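# Seat the white test cartridge in the analyser's holder

## Task

Put the white test cartridge into the round holder on the analyser's top and push it down until it latches fully in place, without knocking the analyser over.

## Robot and tools

Robot: two arms, left_arm and right_arm, each ending in a parallel gripper. Its fingers point along the gripper's own +z axis and close along its y axis. end_effector_position is the spot between the finger pads, roughly 1 cm short of the tips.

Scene frame: origin at table-top height, halfway between the two nominal arm bases; +z up, +x out across the table, left_arm toward +y (arm names do not match image left/right). Results report each gripper's end_effector_position in metres and end_effector_quat_wxyz in this frame; both may be off by a few centimetres, more when the arm is stretched. Real bases sit somewhat away from the nominal spots; a BASES line, if present, gives them.

Motion row: every command that moves the arms uses rows of 14 numbers, each between -1 and 1. The first 7 belong to left_arm, the next 7 to right_arm, always both even if one arm stays still: dx, dy, dz, rx, ry, rz, opening. The first six are an offset, not a pose: they are measured from that arm's Hand target as it stood when the action or move began, expressed in the Hand target's own axes. 1.0 equals 0.6 m for dx/dy/dz and 180 degrees for rotation; rx, ry, rz form one rotation vector. Sending the same offset twice moves the arm twice. All zeros re-requests the current Hand target. opening is absolute: +1 fully open (0.094 m), -1 shut.

Tools:
- execute_actions {"actions": [...], "cameras": [...]}. Empty list: look, returns all lines and images. One action {"rows": [[14 numbers], ...], "steps": n}: up to 15 rows, n from 11 to 15 (default 15), each step 1/30 s; every row is counted from the action's starting Hand target, and the final row repeats if rows run out. A wait {"steps": n}, n up to 300, counted from the previous result including reply time. The result arrives 11 steps before the action ends; those steps still run afterwards. Images only come if the list is empty or cameras are named.
- move {"target", "speed", "blend", "blocking", "cameras"}: straight-line paths to one 14-number row, or a list of up to 15 rows, all offsets from the same starting Hand targets. speed in m/s, 0.002 to 0.5 (default 0.25); turns limited to twice that in rad/s; one value or one per target. blend in metres rounds corners between listed targets. Whole move capped at 10 s. blocking=false returns after about 0.5 s. Result ends with a "move:" line: done, off_target, moving, held, fault, plus limits such as paced (pose clipped) or held (steps withheld). done means at rest within 10 mm and 2 degrees; it says nothing about contact.
- wait {"seconds": 0 to 10}: lets time pass; ends early if a move finishes.
- stop: brakes a running move; fingers keep moving.
- zoom_image {"camera", "region": [x0, y0, x1, y1]}: pixel box from top-left, at most 504x504, on the latest image of cam_head_left, cam_head_right, cam_left_wrist or cam_right_wrist (each 672x504).
- finished_scene {"scene": 1 or 2}: ends and grades the scene; irreversible.

Controller behaviour: each step the commanded pose is limited to 100 mm and 20 degrees from the measured gripper pose, so far targets need several actions. Friction and weight can leave a gripper a centimetre or more off target without any contact. Moves do not avoid obstacles or the other arm; faster moves stray more and strike harder, and aiming deeper past a contact presses harder. Avoid paths near an arm's own base, which can flip its shoulder posture.

Gripping: grip_measured uses the opening scale. It keeps following the command even after touching, so it shows no stop; roughly 0.05 below the touch reading (0.11 for small or round parts) the gripper is at full force, about 50-64 N per pad. Close gently on fragile items. To release, command well above grip_measured.

Result lines: Hand target is where the next offsets start; Joint positions (last value is finger opening in metres); joint torques (first three wrap at ±28 N m); velocities omitted when negligible; temperatures appear after a 5 °C change.

Cautions: do not drop the cartridge or release it while it moves, do not let anything leave the table, keep the analyser upright, avoid slamming or crushing, and never drive the grippers into each other. Brief external tugs may disturb a held part. Motors heat when holding loads, reaching far or pushing against something unreachable; a MOTOR HOT line appears at 75 °C, and at 90 °C that arm folds and stops for the rest of the scene, so do not press for long. Time counts while you think, so keep replies short.

Each tool is called as name(argument=value, ...) on one line, values as JSON.

## Session

execute_actions(actions=[], cameras=["all"])

Scene clock: 0.00 s of 4720.00 s.
left_arm: end_effector_position=(+0.1914, -0.0614, +0.2006) grip_measured=+1.000 end_effector_quat_wxyz=(+0.348, +0.558, +0.742, -0.131) | right_arm: end_effector_position=(+0.2569, -0.3382, +0.3103) grip_measured=+1.000 end_effector_quat_wxyz=(+0.635, +0.091, +0.740, +0.202)
Joint positions: left_arm=[-1.203 1.421 1.07 -0.465 -0.114 0.162 0.094] | right_arm=[-0.28 0.325 0.528 -0.329 -0.482 0.372 0.094]
Joint velocities: within noise
Joint torques (N m): no reading
Motor temperatures (°C): left_arm=[26 30 24 23 25 25 21] | right_arm=[24 30 30 30 25 20 22]
Heat: left arm: 30 °C; right arm: 30 °C.
Hand target: left_arm +0.1927, -0.0643, +0.2111; +0.360, +0.553, +0.739, -0.138 | right_arm +0.2556, -0.3376, +0.3201; +0.647, +0.084, +0.732, +0.199

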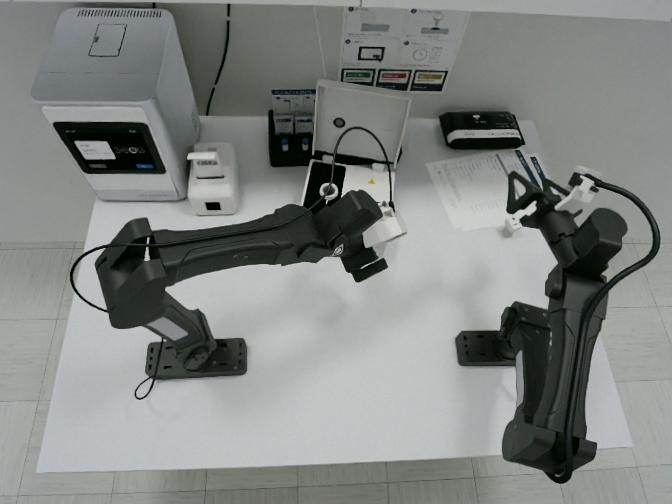

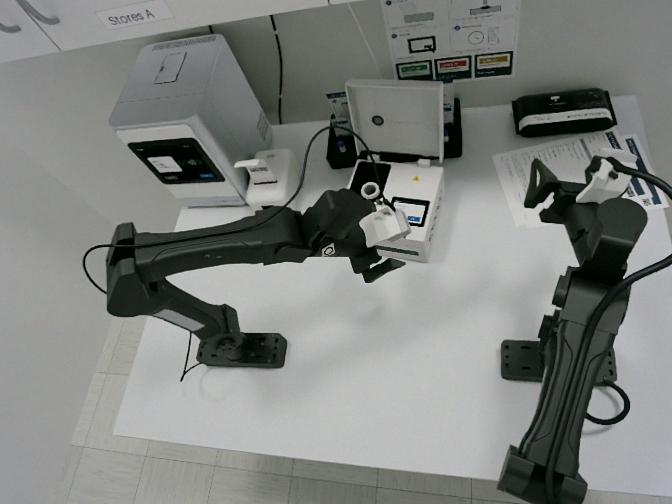

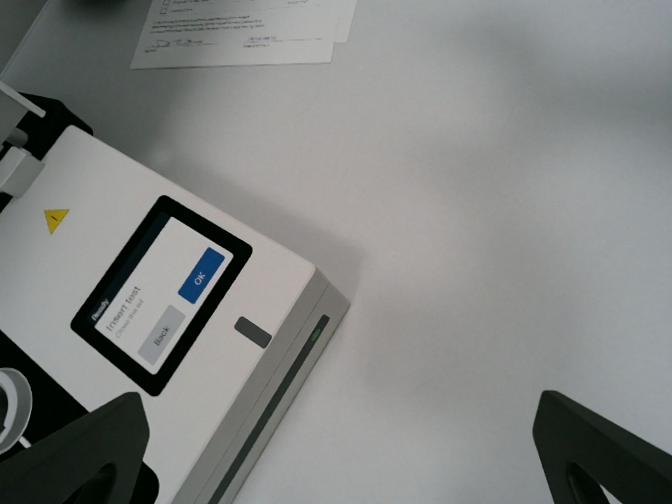

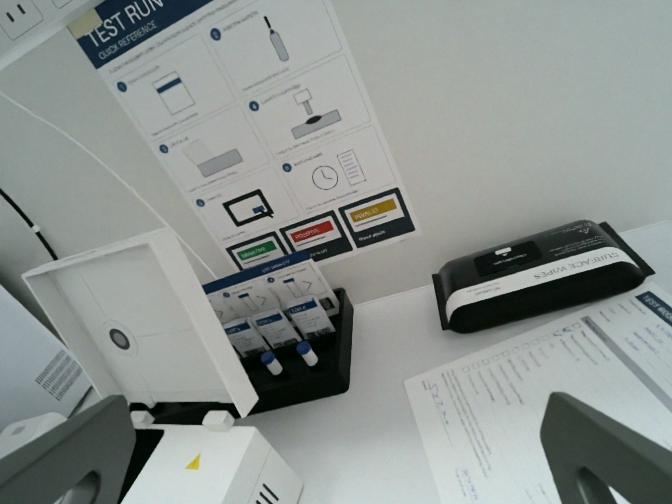

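zoom_image(camera="cam_head_left", region=[430, 80, 640, 290])

zoom_image(camera="cam_head_right", region=[240, 70, 480, 310])

zoom_image(camera="cam_head_left", region=[150, 70, 430, 290])

zoom_image(camera="cam_head_right", region=[470, 70, 672, 290])

Scaled by 2.400.

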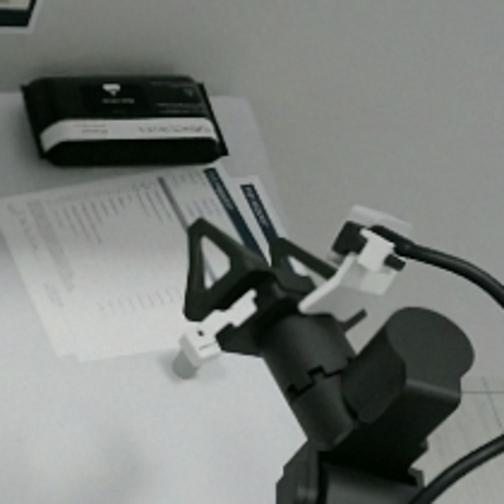

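Scaled by 2.100.

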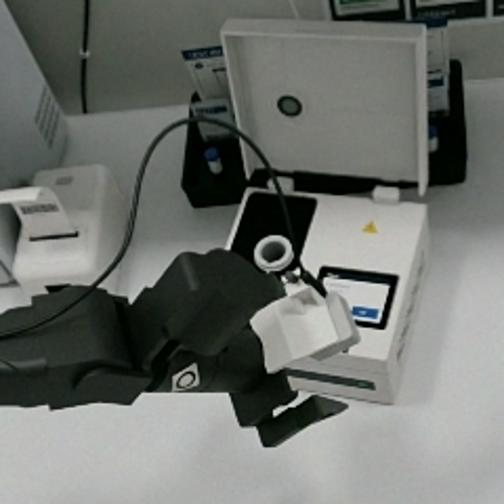

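Scaled by 1.800.

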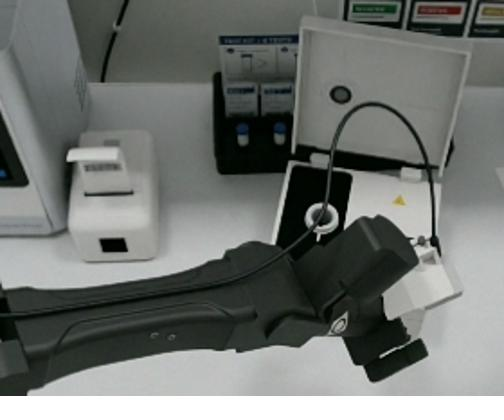

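Scaled by 2.291.

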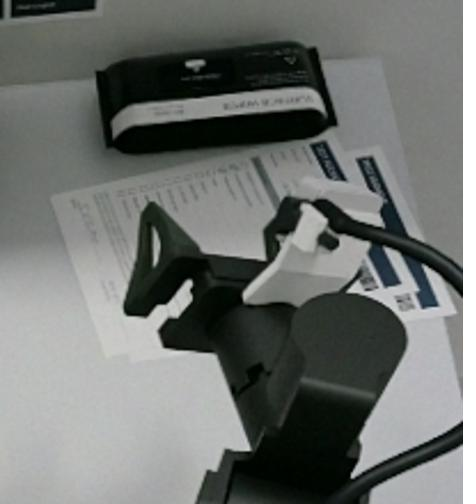

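move(target=[0,0,0,0,0,0,1, 0.0115,-0.0611,-0.0162,0.139,0.453,-0.0588,1], speed=0.2)

Scene clock: 11.17 s of 4720.00 s.
left_arm: end_effector_position=(+0.1914, -0.0614, +0.2006) grip_measured=+1.000 end_effector_quat_wxyz=(+0.348, +0.558, +0.742, -0.131) | right_arm: end_effector_position=(+0.2470, -0.3689, +0.2928) grip_measured=+1.000 end_effector_quat_wxyz=(+0.158, +0.002, +0.987, -0.007)
Joint positions: left_arm=[-1.203 1.421 1.07 -0.465 -0.114 0.162 0.094] | right_arm=[-0.069 1.252 1.561 -1.563 -0.013 -0.082 0.094]
Joint torques (N m): left_arm=[0.08 -6.49 7.38 1.41 -0.07 -0.05] | right_arm=[0.46 -2.07 6.74 0.54 0.08 -0.02]
Hand target: left_arm +0.1927, -0.0643, +0.2111; +0.360, +0.553, +0.739, -0.138 | right_arm +0.2500, -0.3700, +0.2999; +0.000, -0.001, +1.000, +0.001
Off the commanded pose: left_arm 0.011 m, 2 deg | right_arm 0.008 m, 18 deg.
joint sent to its limit (right arm) — joint 4 (wrist pitch), lower limit.
Kept back: nothing.
move: off_target (left_arm, right_arm)

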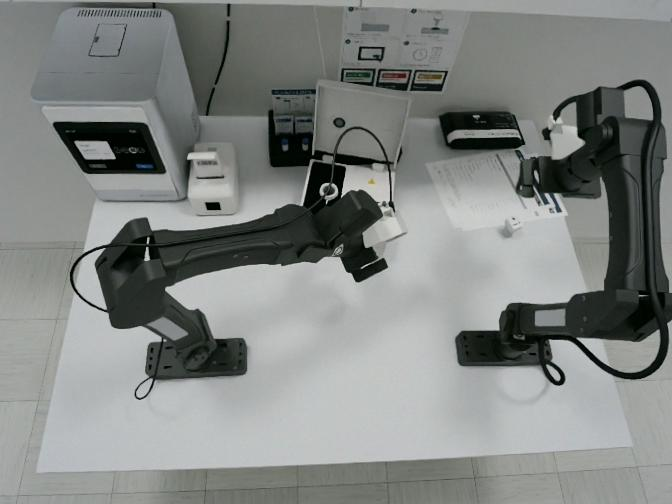

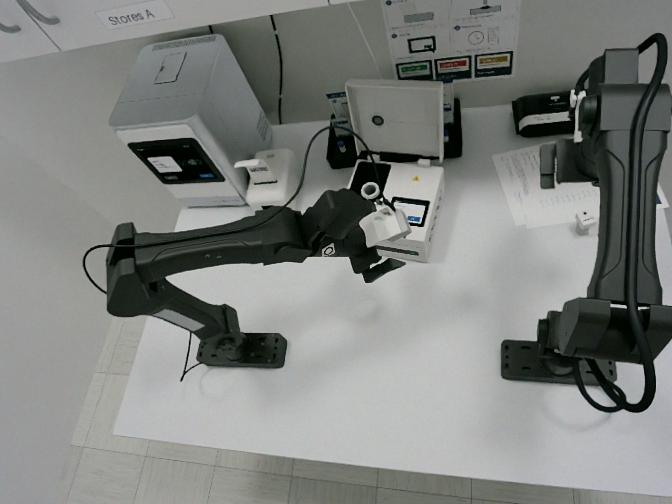

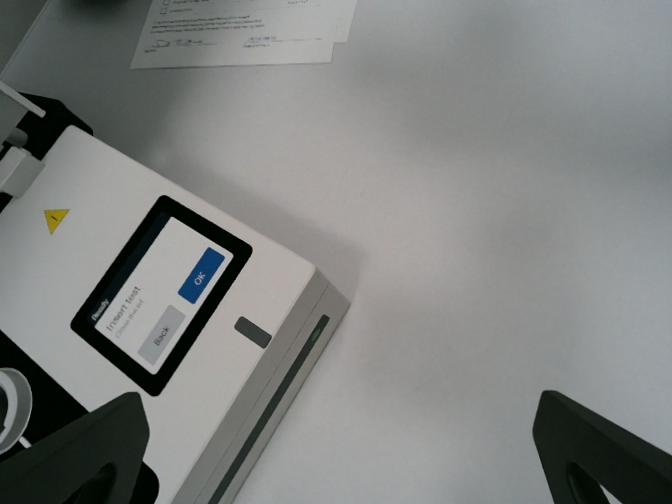

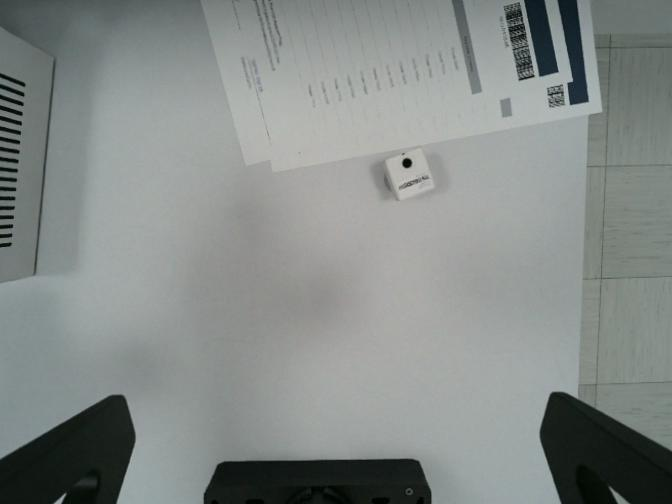

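zoom_image(camera="cam_right_wrist", region=[330, 110, 490, 230])

zoom_image(camera="cam_head_left", region=[470, 190, 560, 260])

zoom_image(camera="cam_head_right", region=[540, 180, 630, 250])

Scaled by 3.150.

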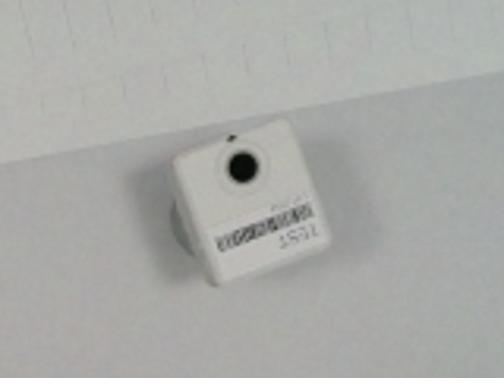

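Scaled by 5.600.

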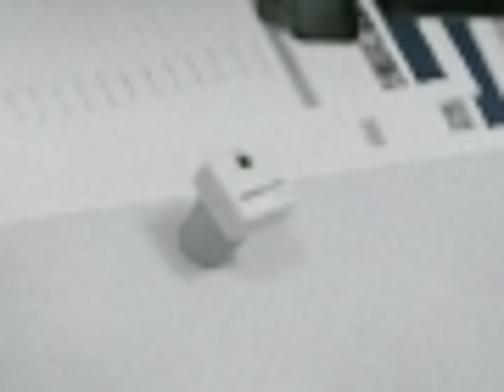

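Scaled by 5.600.

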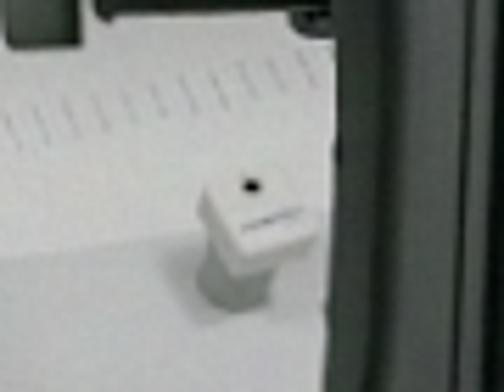

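move(target=[0.1838,0.1310,-0.3538,-0.1045,-0.0702,-0.1568,1, 0,0,0,0,-0.101,0,1], speed=0.2)

Scene clock: 19.07 s of 4720.00 s.
left_arm: end_effector_position=(+0.1714, +0.1681, +0.2845) grip_measured=+1.000 end_effector_quat_wxyz=(+0.464, +0.279, +0.828, -0.148) | right_arm: end_effector_position=(+0.2468, -0.3701, +0.2928) grip_measured=+1.000 end_effector_quat_wxyz=(+0.158, +0.002, +0.987, -0.003)
Joint positions: left_arm=[-0.94 0.49 0.858 -0.939 -0.232 -0.131 0.094] | right_arm=[-0.083 1.252 1.561 -1.564 -0.025 -0.094 0.094]
Joint torques (N m): left_arm=[0.69 1.8 8.51 1.54 -0.06 -0.01] | right_arm=[-0.51 -2.15 6.84 0.54 -0.11 -0.11]
Hand target: left_arm +0.1700, +0.1703, +0.3001; +0.478, +0.273, +0.820, -0.159 | right_arm +0.2499, -0.3699, +0.2999; +0.158, -0.001, +0.987, +0.001
Off the commanded pose: left_arm 0.016 m, 2 deg | right_arm 0.008 m, 1 deg.
joint sent to its limit (right arm) — joint 4 (wrist pitch), lower limit.
Kept back: nothing.
move: off_target (left_arm)

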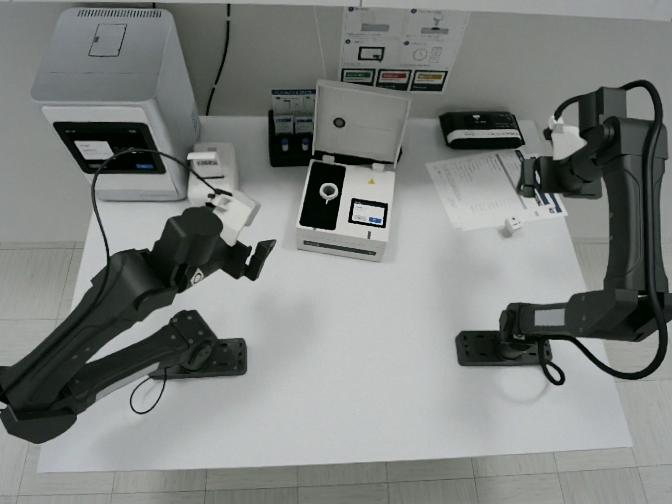

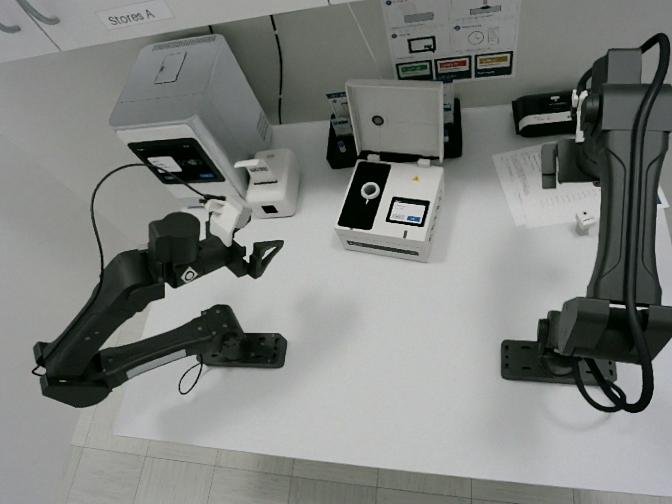

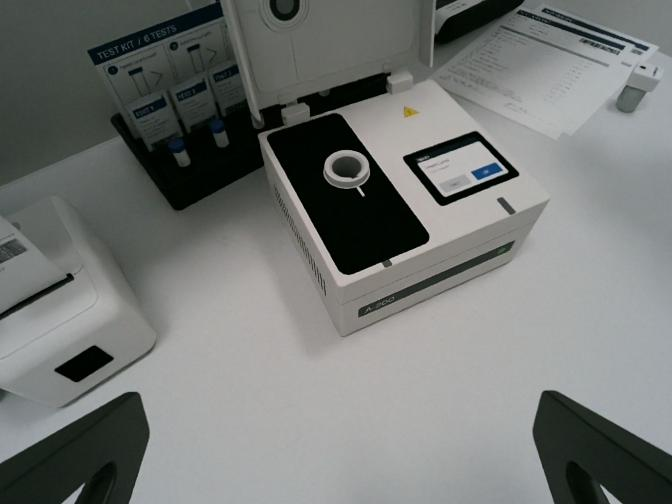

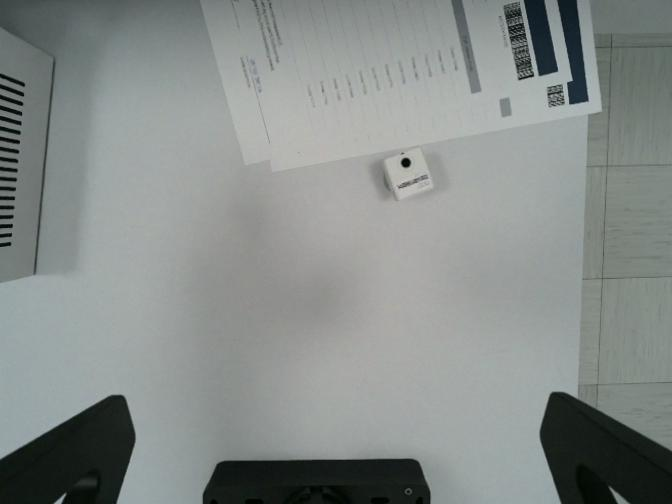

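Excellent view. Zoom on the holder from left wrist and the head cameras.

zoom_image(camera="cam_left_wrist", region=[290, 120, 410, 210])

zoom_image(camera="cam_left_wrist", region=[590, 40, 672, 120])

zoom_image(camera="cam_head_left", region=[285, 75, 425, 275])

zoom_image(camera="cam_left_wrist", region=[230, 0, 560, 340])

Scaled by 4.200.

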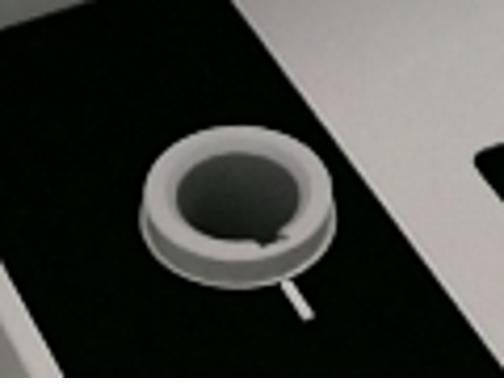

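Scaled by 6.146.

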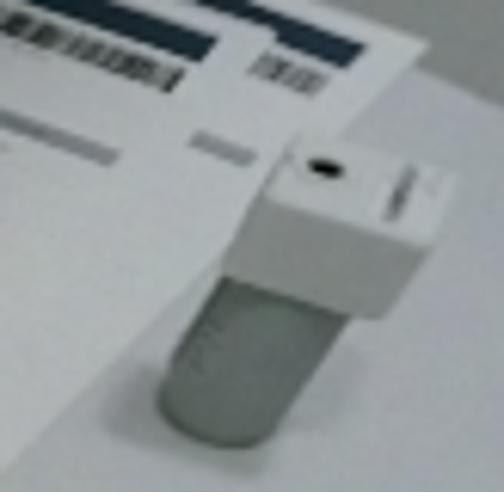

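Scaled by 2.520.

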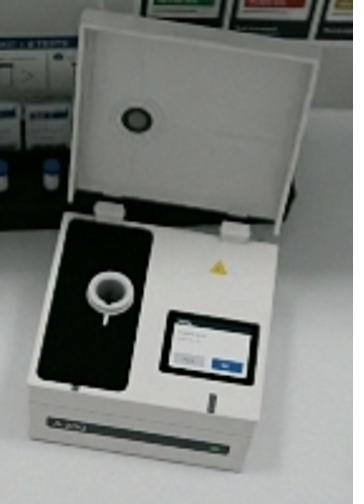

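Scaled by 1.482.

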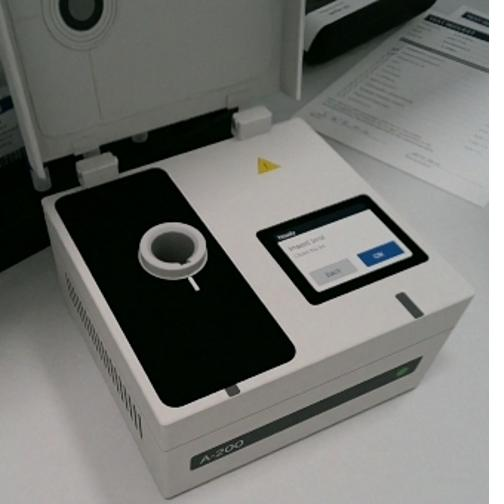

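move(target=[0,0,0,0,0,0,1, 0.0203,0,0.1687,0,0.101,0,1], speed=0.2, cameras=["cam_right_wrist", "cam_head_left", "cam_head_right"])

Scene clock: 35.43 s of 4720.00 s.
left_arm: end_effector_position=(+0.1709, +0.1680, +0.2839) grip_measured=+1.000 end_effector_quat_wxyz=(+0.462, +0.280, +0.828, -0.149) | right_arm: end_effector_position=(+0.2672, -0.3695, +0.2033) grip_measured=+1.000 end_effector_quat_wxyz=(-0.002, -0.003, +1.000, +0.005)
Joint positions: left_arm=[-0.94 0.49 0.858 -0.941 -0.229 -0.131 0.094] | right_arm=[-0.061 1.504 1.431 -1.502 -0.009 -0.087 0.094]
Joint torques (N m): left_arm=[0.7 1.78 8.53 1.54 -0.04 -0.01] | right_arm=[0.49 -5.44 3.7 0.19 0.06 0.04]
Hand target: left_arm +0.1699, +0.1702, +0.3001; +0.478, +0.273, +0.820, -0.159 | right_arm +0.2701, -0.3699, +0.2000; +0.000, -0.001, +1.000, +0.000
Off the commanded pose: left_arm 0.016 m, 2 deg | right_arm 0.004 m, 1 deg.
Kept back: nothing.
move: off_target (left_arm)
Images, in order: cam_head_left, cam_head_right, cam_right_wrist.

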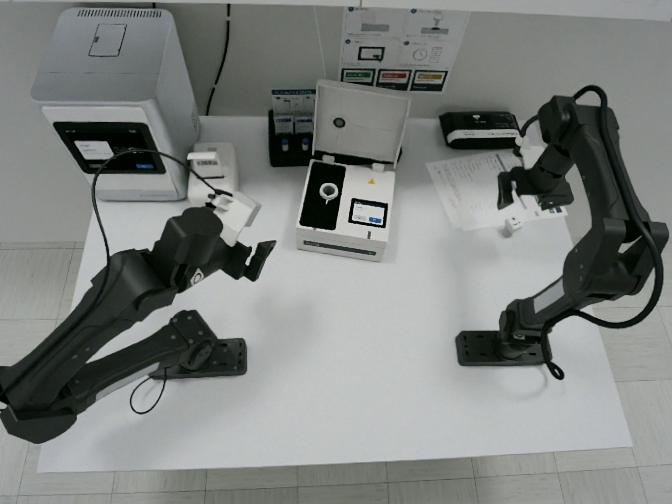

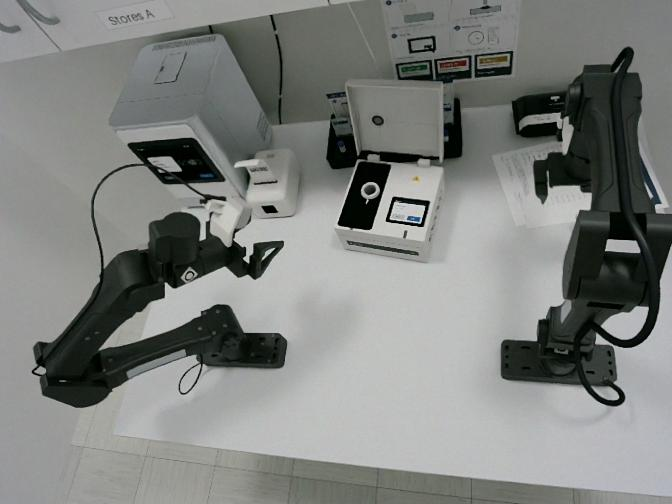

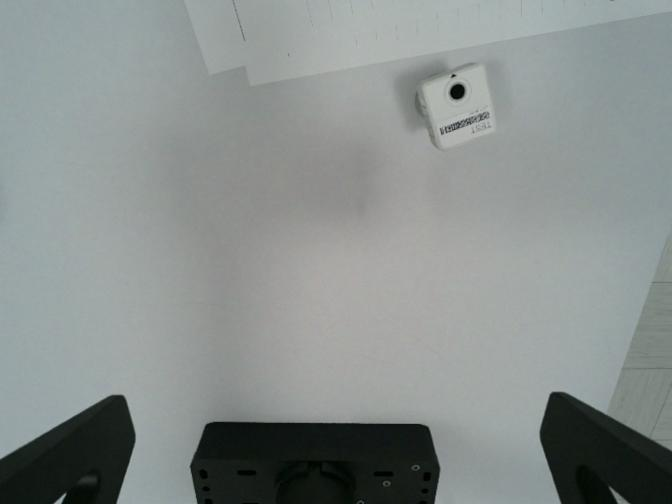

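move(target=[0,0,0,0,0,0,1, 0,-0.15,0,0,0,0,1], speed=0.2, cameras=["cam_right_wrist"])

zoom_image(camera="cam_right_wrist", region=[210, 20, 390, 180])

move(target=[0,0,0,0,0,0,1, 0.1667,0,0,0,0,0,1], speed=0.2, cameras=["cam_right_wrist"])

zoom_image(camera="cam_right_wrist", region=[210, 20, 390, 180])

Scene clock: 40.63 s of 4720.00 s.
Off the commanded pose: left_arm 0.016 m, 3 deg | right_arm 0.013 m, 2 deg.
Kept back: nothing.
move: off_target (left_arm, right_arm)
Images, in order: cam_right_wrist.

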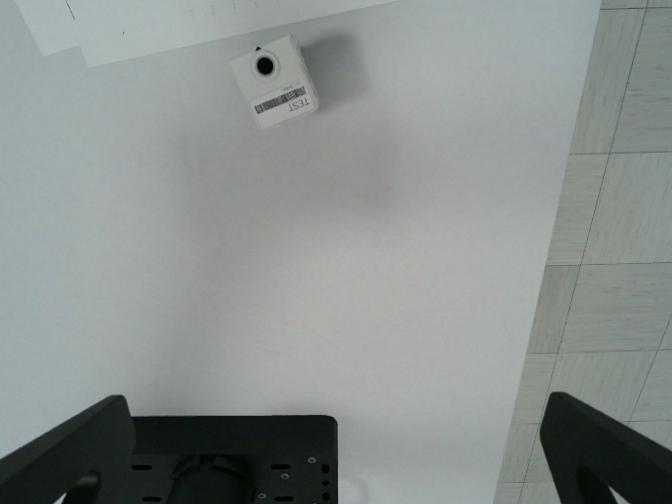

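Scaled by 2.800.

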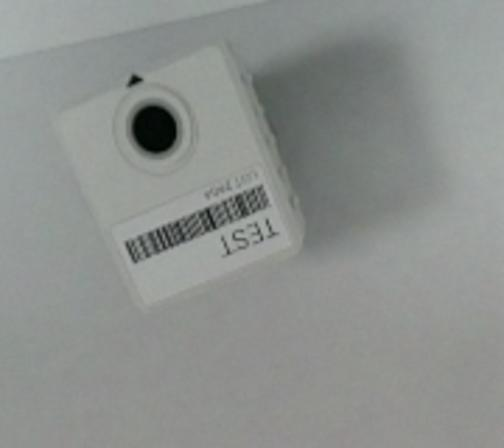

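Scene clock: 41.70 s of 4720.00 s.
left_arm: end_effector_position=(+0.1709, +0.1681, +0.2839) grip_measured=+1.000 end_effector_quat_wxyz=(+0.462, +0.280, +0.828, -0.149) | right_arm: end_effector_position=(+0.1749, -0.4632, +0.2009) grip_measured=+1.000 end_effector_quat_wxyz=(+0.001, +0.003, +1.000, -0.003)
Joint positions: left_arm=[-0.94 0.49 0.858 -0.942 -0.229 -0.131 0.094] | right_arm=[-0.599 1.278 1.238 -1.525 0.004 -0.613 0.094]
Joint torques (N m): left_arm=[0.69 1.78 8.53 1.55 -0.04 -0.01] | right_arm=[-0.49 -4.97 3.26 -0.04 -0.06 -0.1]
Hand target: left_arm +0.1700, +0.1702, +0.3001; +0.478, +0.273, +0.820, -0.159 | right_arm +0.1701, -0.4600, +0.1999; +0.000, -0.001, +1.000, +0.001
Off the commanded pose: left_arm 0.016 m, 3 deg | right_arm 0.006 m, 1 deg.
Kept back: nothing.
move: off_target (left_arm)
Images, in order: cam_right_wrist.

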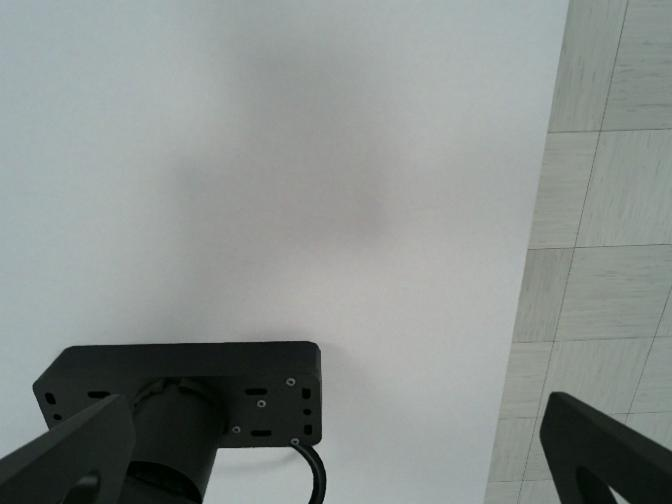

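Scaled by 2.800.

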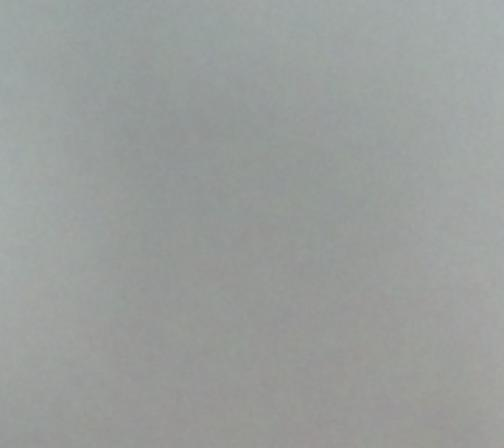

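move(target=[0,0,0,0,0,0,1, -0.3,0.05,0.05,0,0,0,1], speed=0.2, cameras=["cam_right_wrist"])

Scene clock: 44.03 s of 4720.00 s.
left_arm: end_effector_position=(+0.1709, +0.1681, +0.2839) grip_measured=+1.000 end_effector_quat_wxyz=(+0.462, +0.280, +0.828, -0.149) | right_arm: end_effector_position=(+0.3406, -0.4286, +0.1648) grip_measured=+1.000 end_effector_quat_wxyz=(-0.012, -0.006, +1.000, +0.002)
Joint positions: left_arm=[-0.94 0.49 0.858 -0.942 -0.229 -0.131 0.094] | right_arm=[-0.215 1.823 1.627 -1.399 0.002 -0.247 0.094]
Joint torques (N m): left_arm=[0.69 1.78 8.53 1.54 -0.04 -0.01] | right_arm=[0.09 -7.98 7.77 -0.03 -0.04 0.06]
Hand target: left_arm +0.1700, +0.1702, +0.3001; +0.478, +0.273, +0.820, -0.159 | right_arm +0.3500, -0.4296, +0.1700; +0.000, -0.001, +1.000, +0.001
Off the commanded pose: left_arm 0.016 m, 3 deg | right_arm 0.011 m, 2 deg.
Kept back: nothing.
move: off_target (left_arm, right_arm)
Images, in order: cam_right_wrist.

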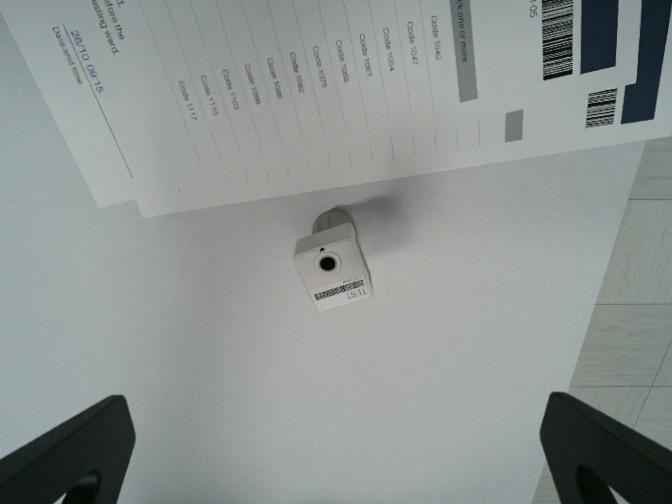

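zoom_image(camera="cam_right_wrist", region=[270, 190, 420, 330])

Scaled by 3.360.

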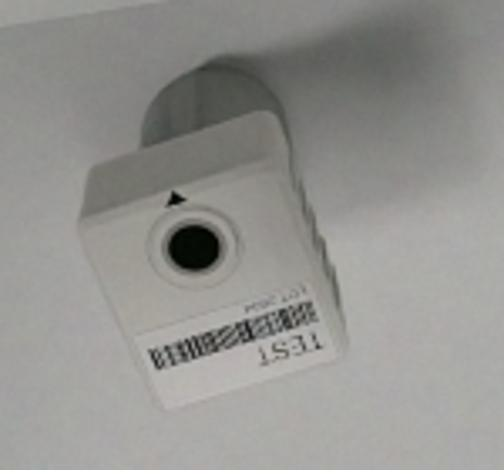

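zoom_image(camera="cam_right_wrist", region=[0, 340, 672, 504])

Region (0, 340, 672, 504) is 672x164 pixels. A region can be at most 504 by 504 pixels.

zoom_image(camera="cam_right_wrist", region=[0, 370, 160, 504])

zoom_image(camera="cam_head_right", region=[470, 70, 672, 290])

Scaled by 3.150.

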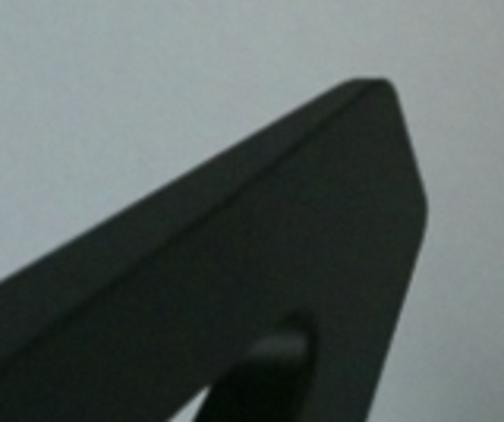

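This scene's latest camera images include none from cam_head_right. They are from: cam_right_wrist. cam_head_right's image comes with the result of a call that names it in "cameras".

move(target=[0,0,0,0,0,0,1, 0,0,0.0833,0,0,0,1], speed=0.15, cameras=["cam_right_wrist", "cam_head_left", "cam_head_right", "cam_left_wrist"])

Scene clock: 56.83 s of 4720.00 s.
left_arm: end_effector_position=(+0.1709, +0.1681, +0.2838) grip_measured=+1.000 end_effector_quat_wxyz=(+0.462, +0.280, +0.828, -0.149) | right_arm: end_effector_position=(+0.3487, -0.4306, +0.1275) grip_measured=+1.000 end_effector_quat_wxyz=(+0.003, -0.005, +1.000, -0.002)
Joint positions: left_arm=[-0.94 0.49 0.858 -0.942 -0.229 -0.131 0.094] | right_arm=[-0.215 1.829 1.487 -1.222 0.002 -0.245 0.094]
Joint torques (N m): left_arm=[0.69 1.78 8.53 1.55 -0.04 -0.01] | right_arm=[0.21 -7.99 3.69 0.22 -0.04 0.08]
Motor temperatures (°C): left_arm=[26 29 29 27 24 25 21] | right_arm=[24 31 32 30 25 20 22]
Hand target: left_arm +0.1700, +0.1703, +0.3001; +0.478, +0.273, +0.820, -0.159 | right_arm +0.3502, -0.4296, +0.1200; +0.000, -0.001, +1.000, +0.001
Off the commanded pose: left_arm 0.017 m, 3 deg | right_arm 0.008 m, 1 deg.
Kept back: nothing.
move: off_target (left_arm)

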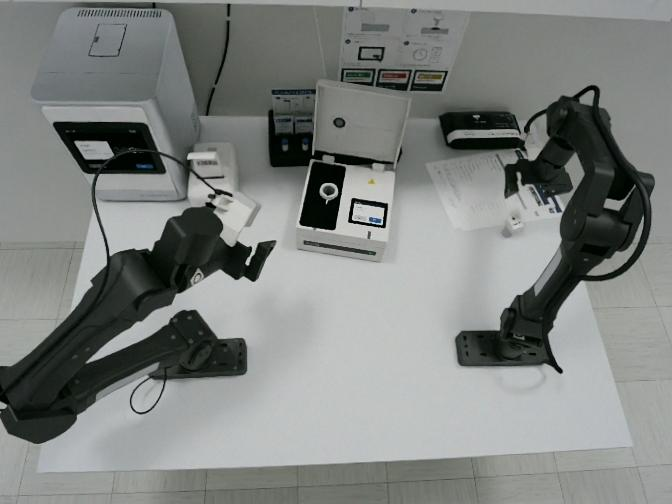

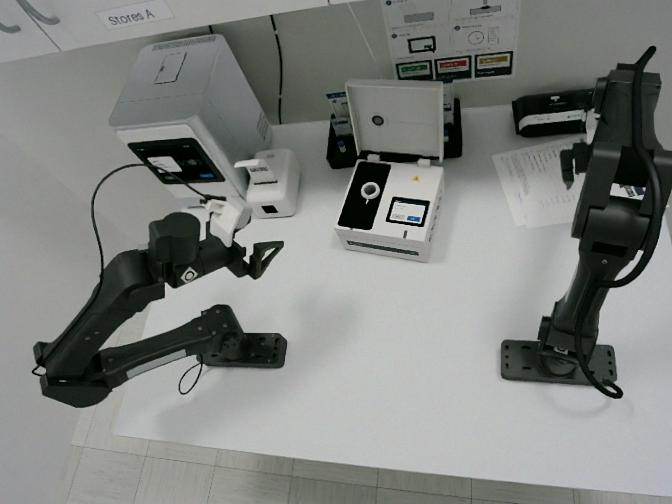

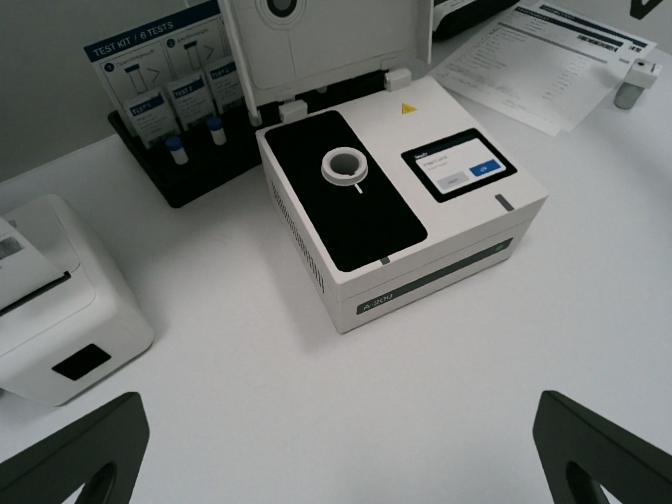

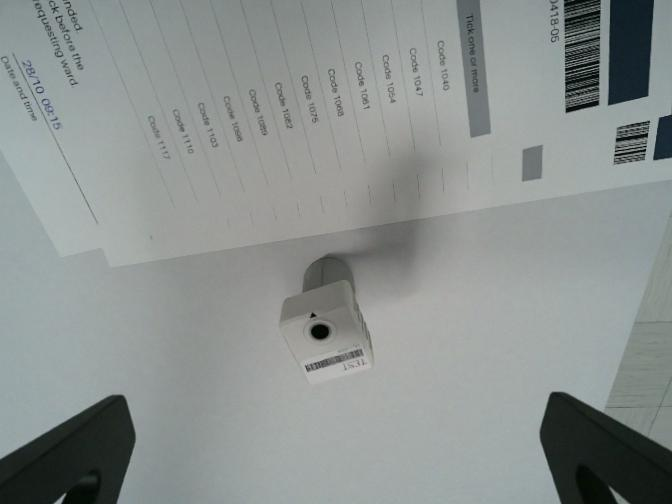

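zoom_image(camera="cam_right_wrist", region=[260, 240, 400, 400])

zoom_image(camera="cam_head_left", region=[470, 140, 600, 250])

zoom_image(camera="cam_left_wrist", region=[560, 0, 672, 120])

Scaled by 3.150.

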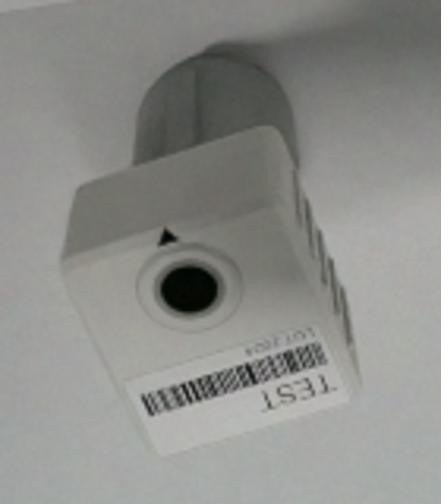

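Scaled by 3.877.

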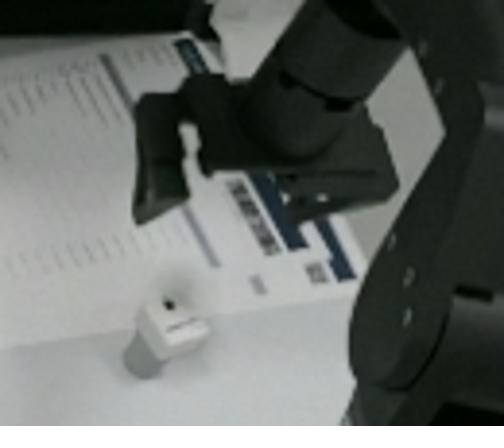

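Scaled by 4.200.

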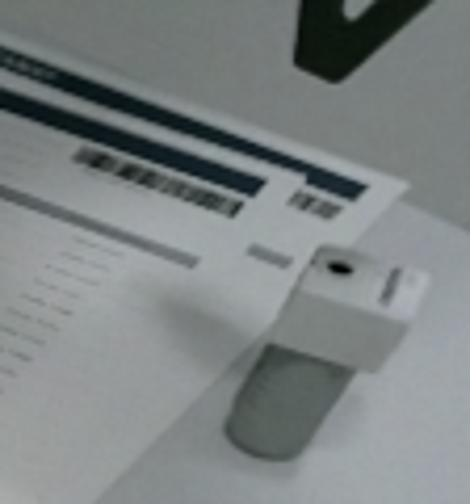

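move(target=[0,0,0,0,0,0,1, 0.079,0.0683,-0.0295,0.0756,-0.1060,0.3893,1], speed=0.2, cameras=["cam_right_wrist", "cam_head_left", "cam_head_right", "cam_left_wrist"])

Scene clock: 75.07 s of 4720.00 s.
left_arm: end_effector_position=(+0.1709, +0.1681, +0.2838) grip_measured=+1.000 end_effector_quat_wxyz=(+0.462, +0.280, +0.828, -0.149) | right_arm: end_effector_position=(+0.3089, -0.3855, +0.1301) grip_measured=+1.000 end_effector_quat_wxyz=(+0.143, +0.567, +0.805, -0.105)
Joint positions: left_arm=[-0.94 0.49 0.858 -0.942 -0.229 -0.131 0.094] | right_arm=[0.11 1.562 1.149 -1.071 0.347 1.302 0.094]
Joint torques (N m): left_arm=[0.7 1.78 8.53 1.55 -0.04 -0.01] | right_arm=[0.46 -10.11 3.78 0.03 0.41 0.07]
Hand target: left_arm +0.1700, +0.1702, +0.3001; +0.478, +0.273, +0.820, -0.159 | right_arm +0.3027, -0.3888, +0.1378; +0.155, +0.570, +0.800, -0.110
Off the commanded pose: left_arm 0.016 m, 3 deg | right_arm 0.010 m, 2 deg.
Kept back: nothing.
move: off_target (left_arm)

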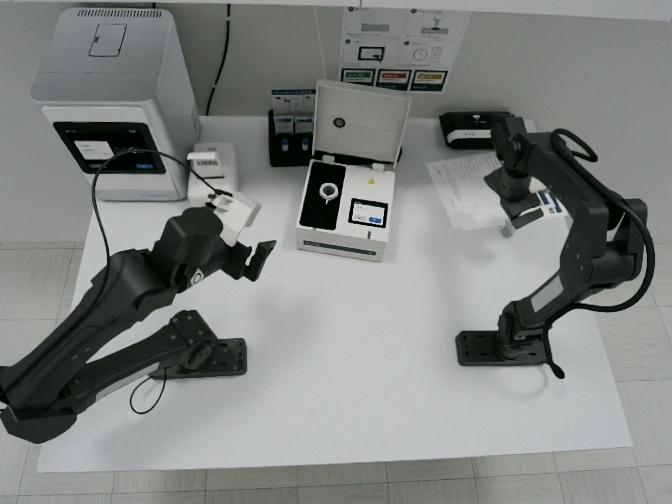

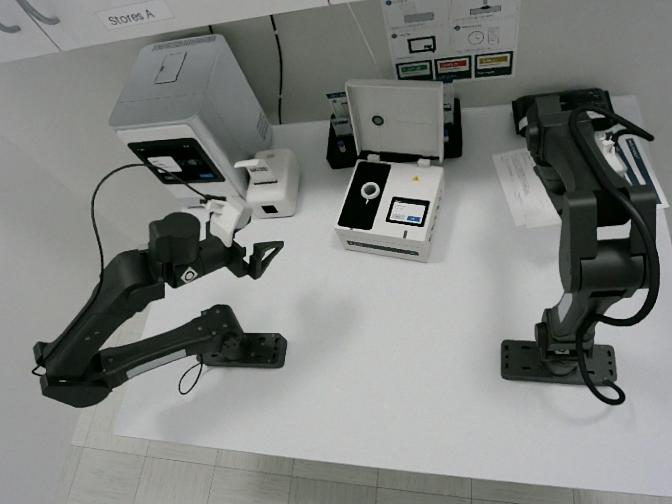

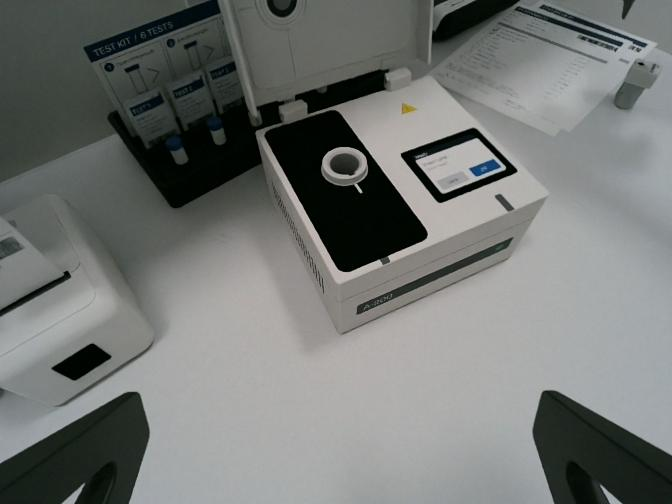

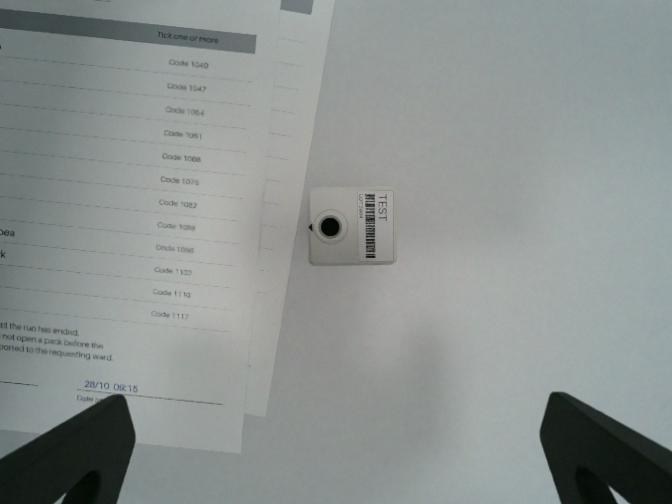

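move(target=[0,0,0,0,0,0,1, -0.0128,-0.0112,0.1002,0,0,0,1], speed=0.12, cameras=["cam_right_wrist", "cam_head_left", "cam_left_wrist"])

Scene clock: 78.50 s of 4720.00 s.
left_arm: end_effector_position=(+0.1709, +0.1681, +0.2838) grip_measured=+1.000 end_effector_quat_wxyz=(+0.462, +0.280, +0.828, -0.149) | right_arm: end_effector_position=(+0.3078, -0.4158, +0.0911) grip_measured=+1.000 end_effector_quat_wxyz=(+0.157, +0.573, +0.798, -0.102)
Joint positions: left_arm=[-0.94 0.49 0.858 -0.942 -0.229 -0.131 0.094] | right_arm=[0.005 1.562 0.981 -0.841 0.348 1.205 0.094]
Joint torques (N m): left_arm=[0.69 1.78 8.51 1.55 -0.04 -0.01] | right_arm=[-0.43 -5.44 3.56 0.44 0.29 -0.12]
Hand target: left_arm +0.1700, +0.1702, +0.3001; +0.478, +0.273, +0.820, -0.159 | right_arm +0.3059, -0.4188, +0.0848; +0.155, +0.569, +0.800, -0.110
Off the commanded pose: left_arm 0.017 m, 3 deg | right_arm 0.007 m, 1 deg.
Kept back: nothing.
move: off_target (left_arm)
Images, in order: cam_head_left, cam_left_wrist, cam_right_wrist.

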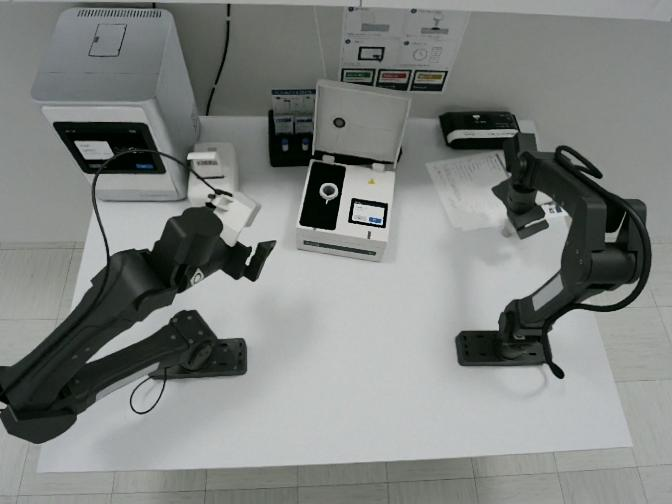

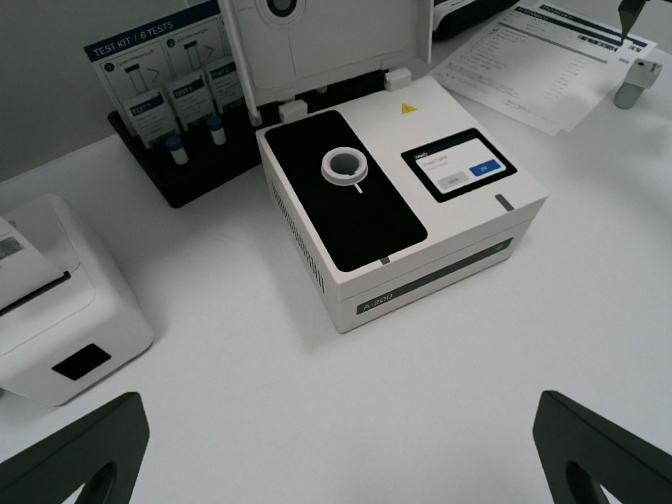

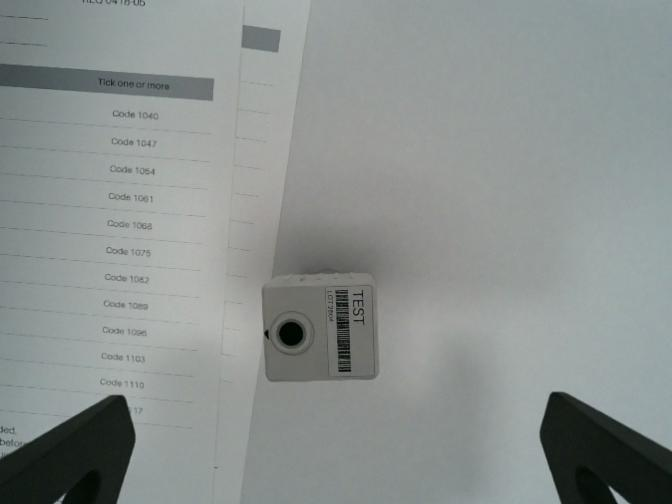

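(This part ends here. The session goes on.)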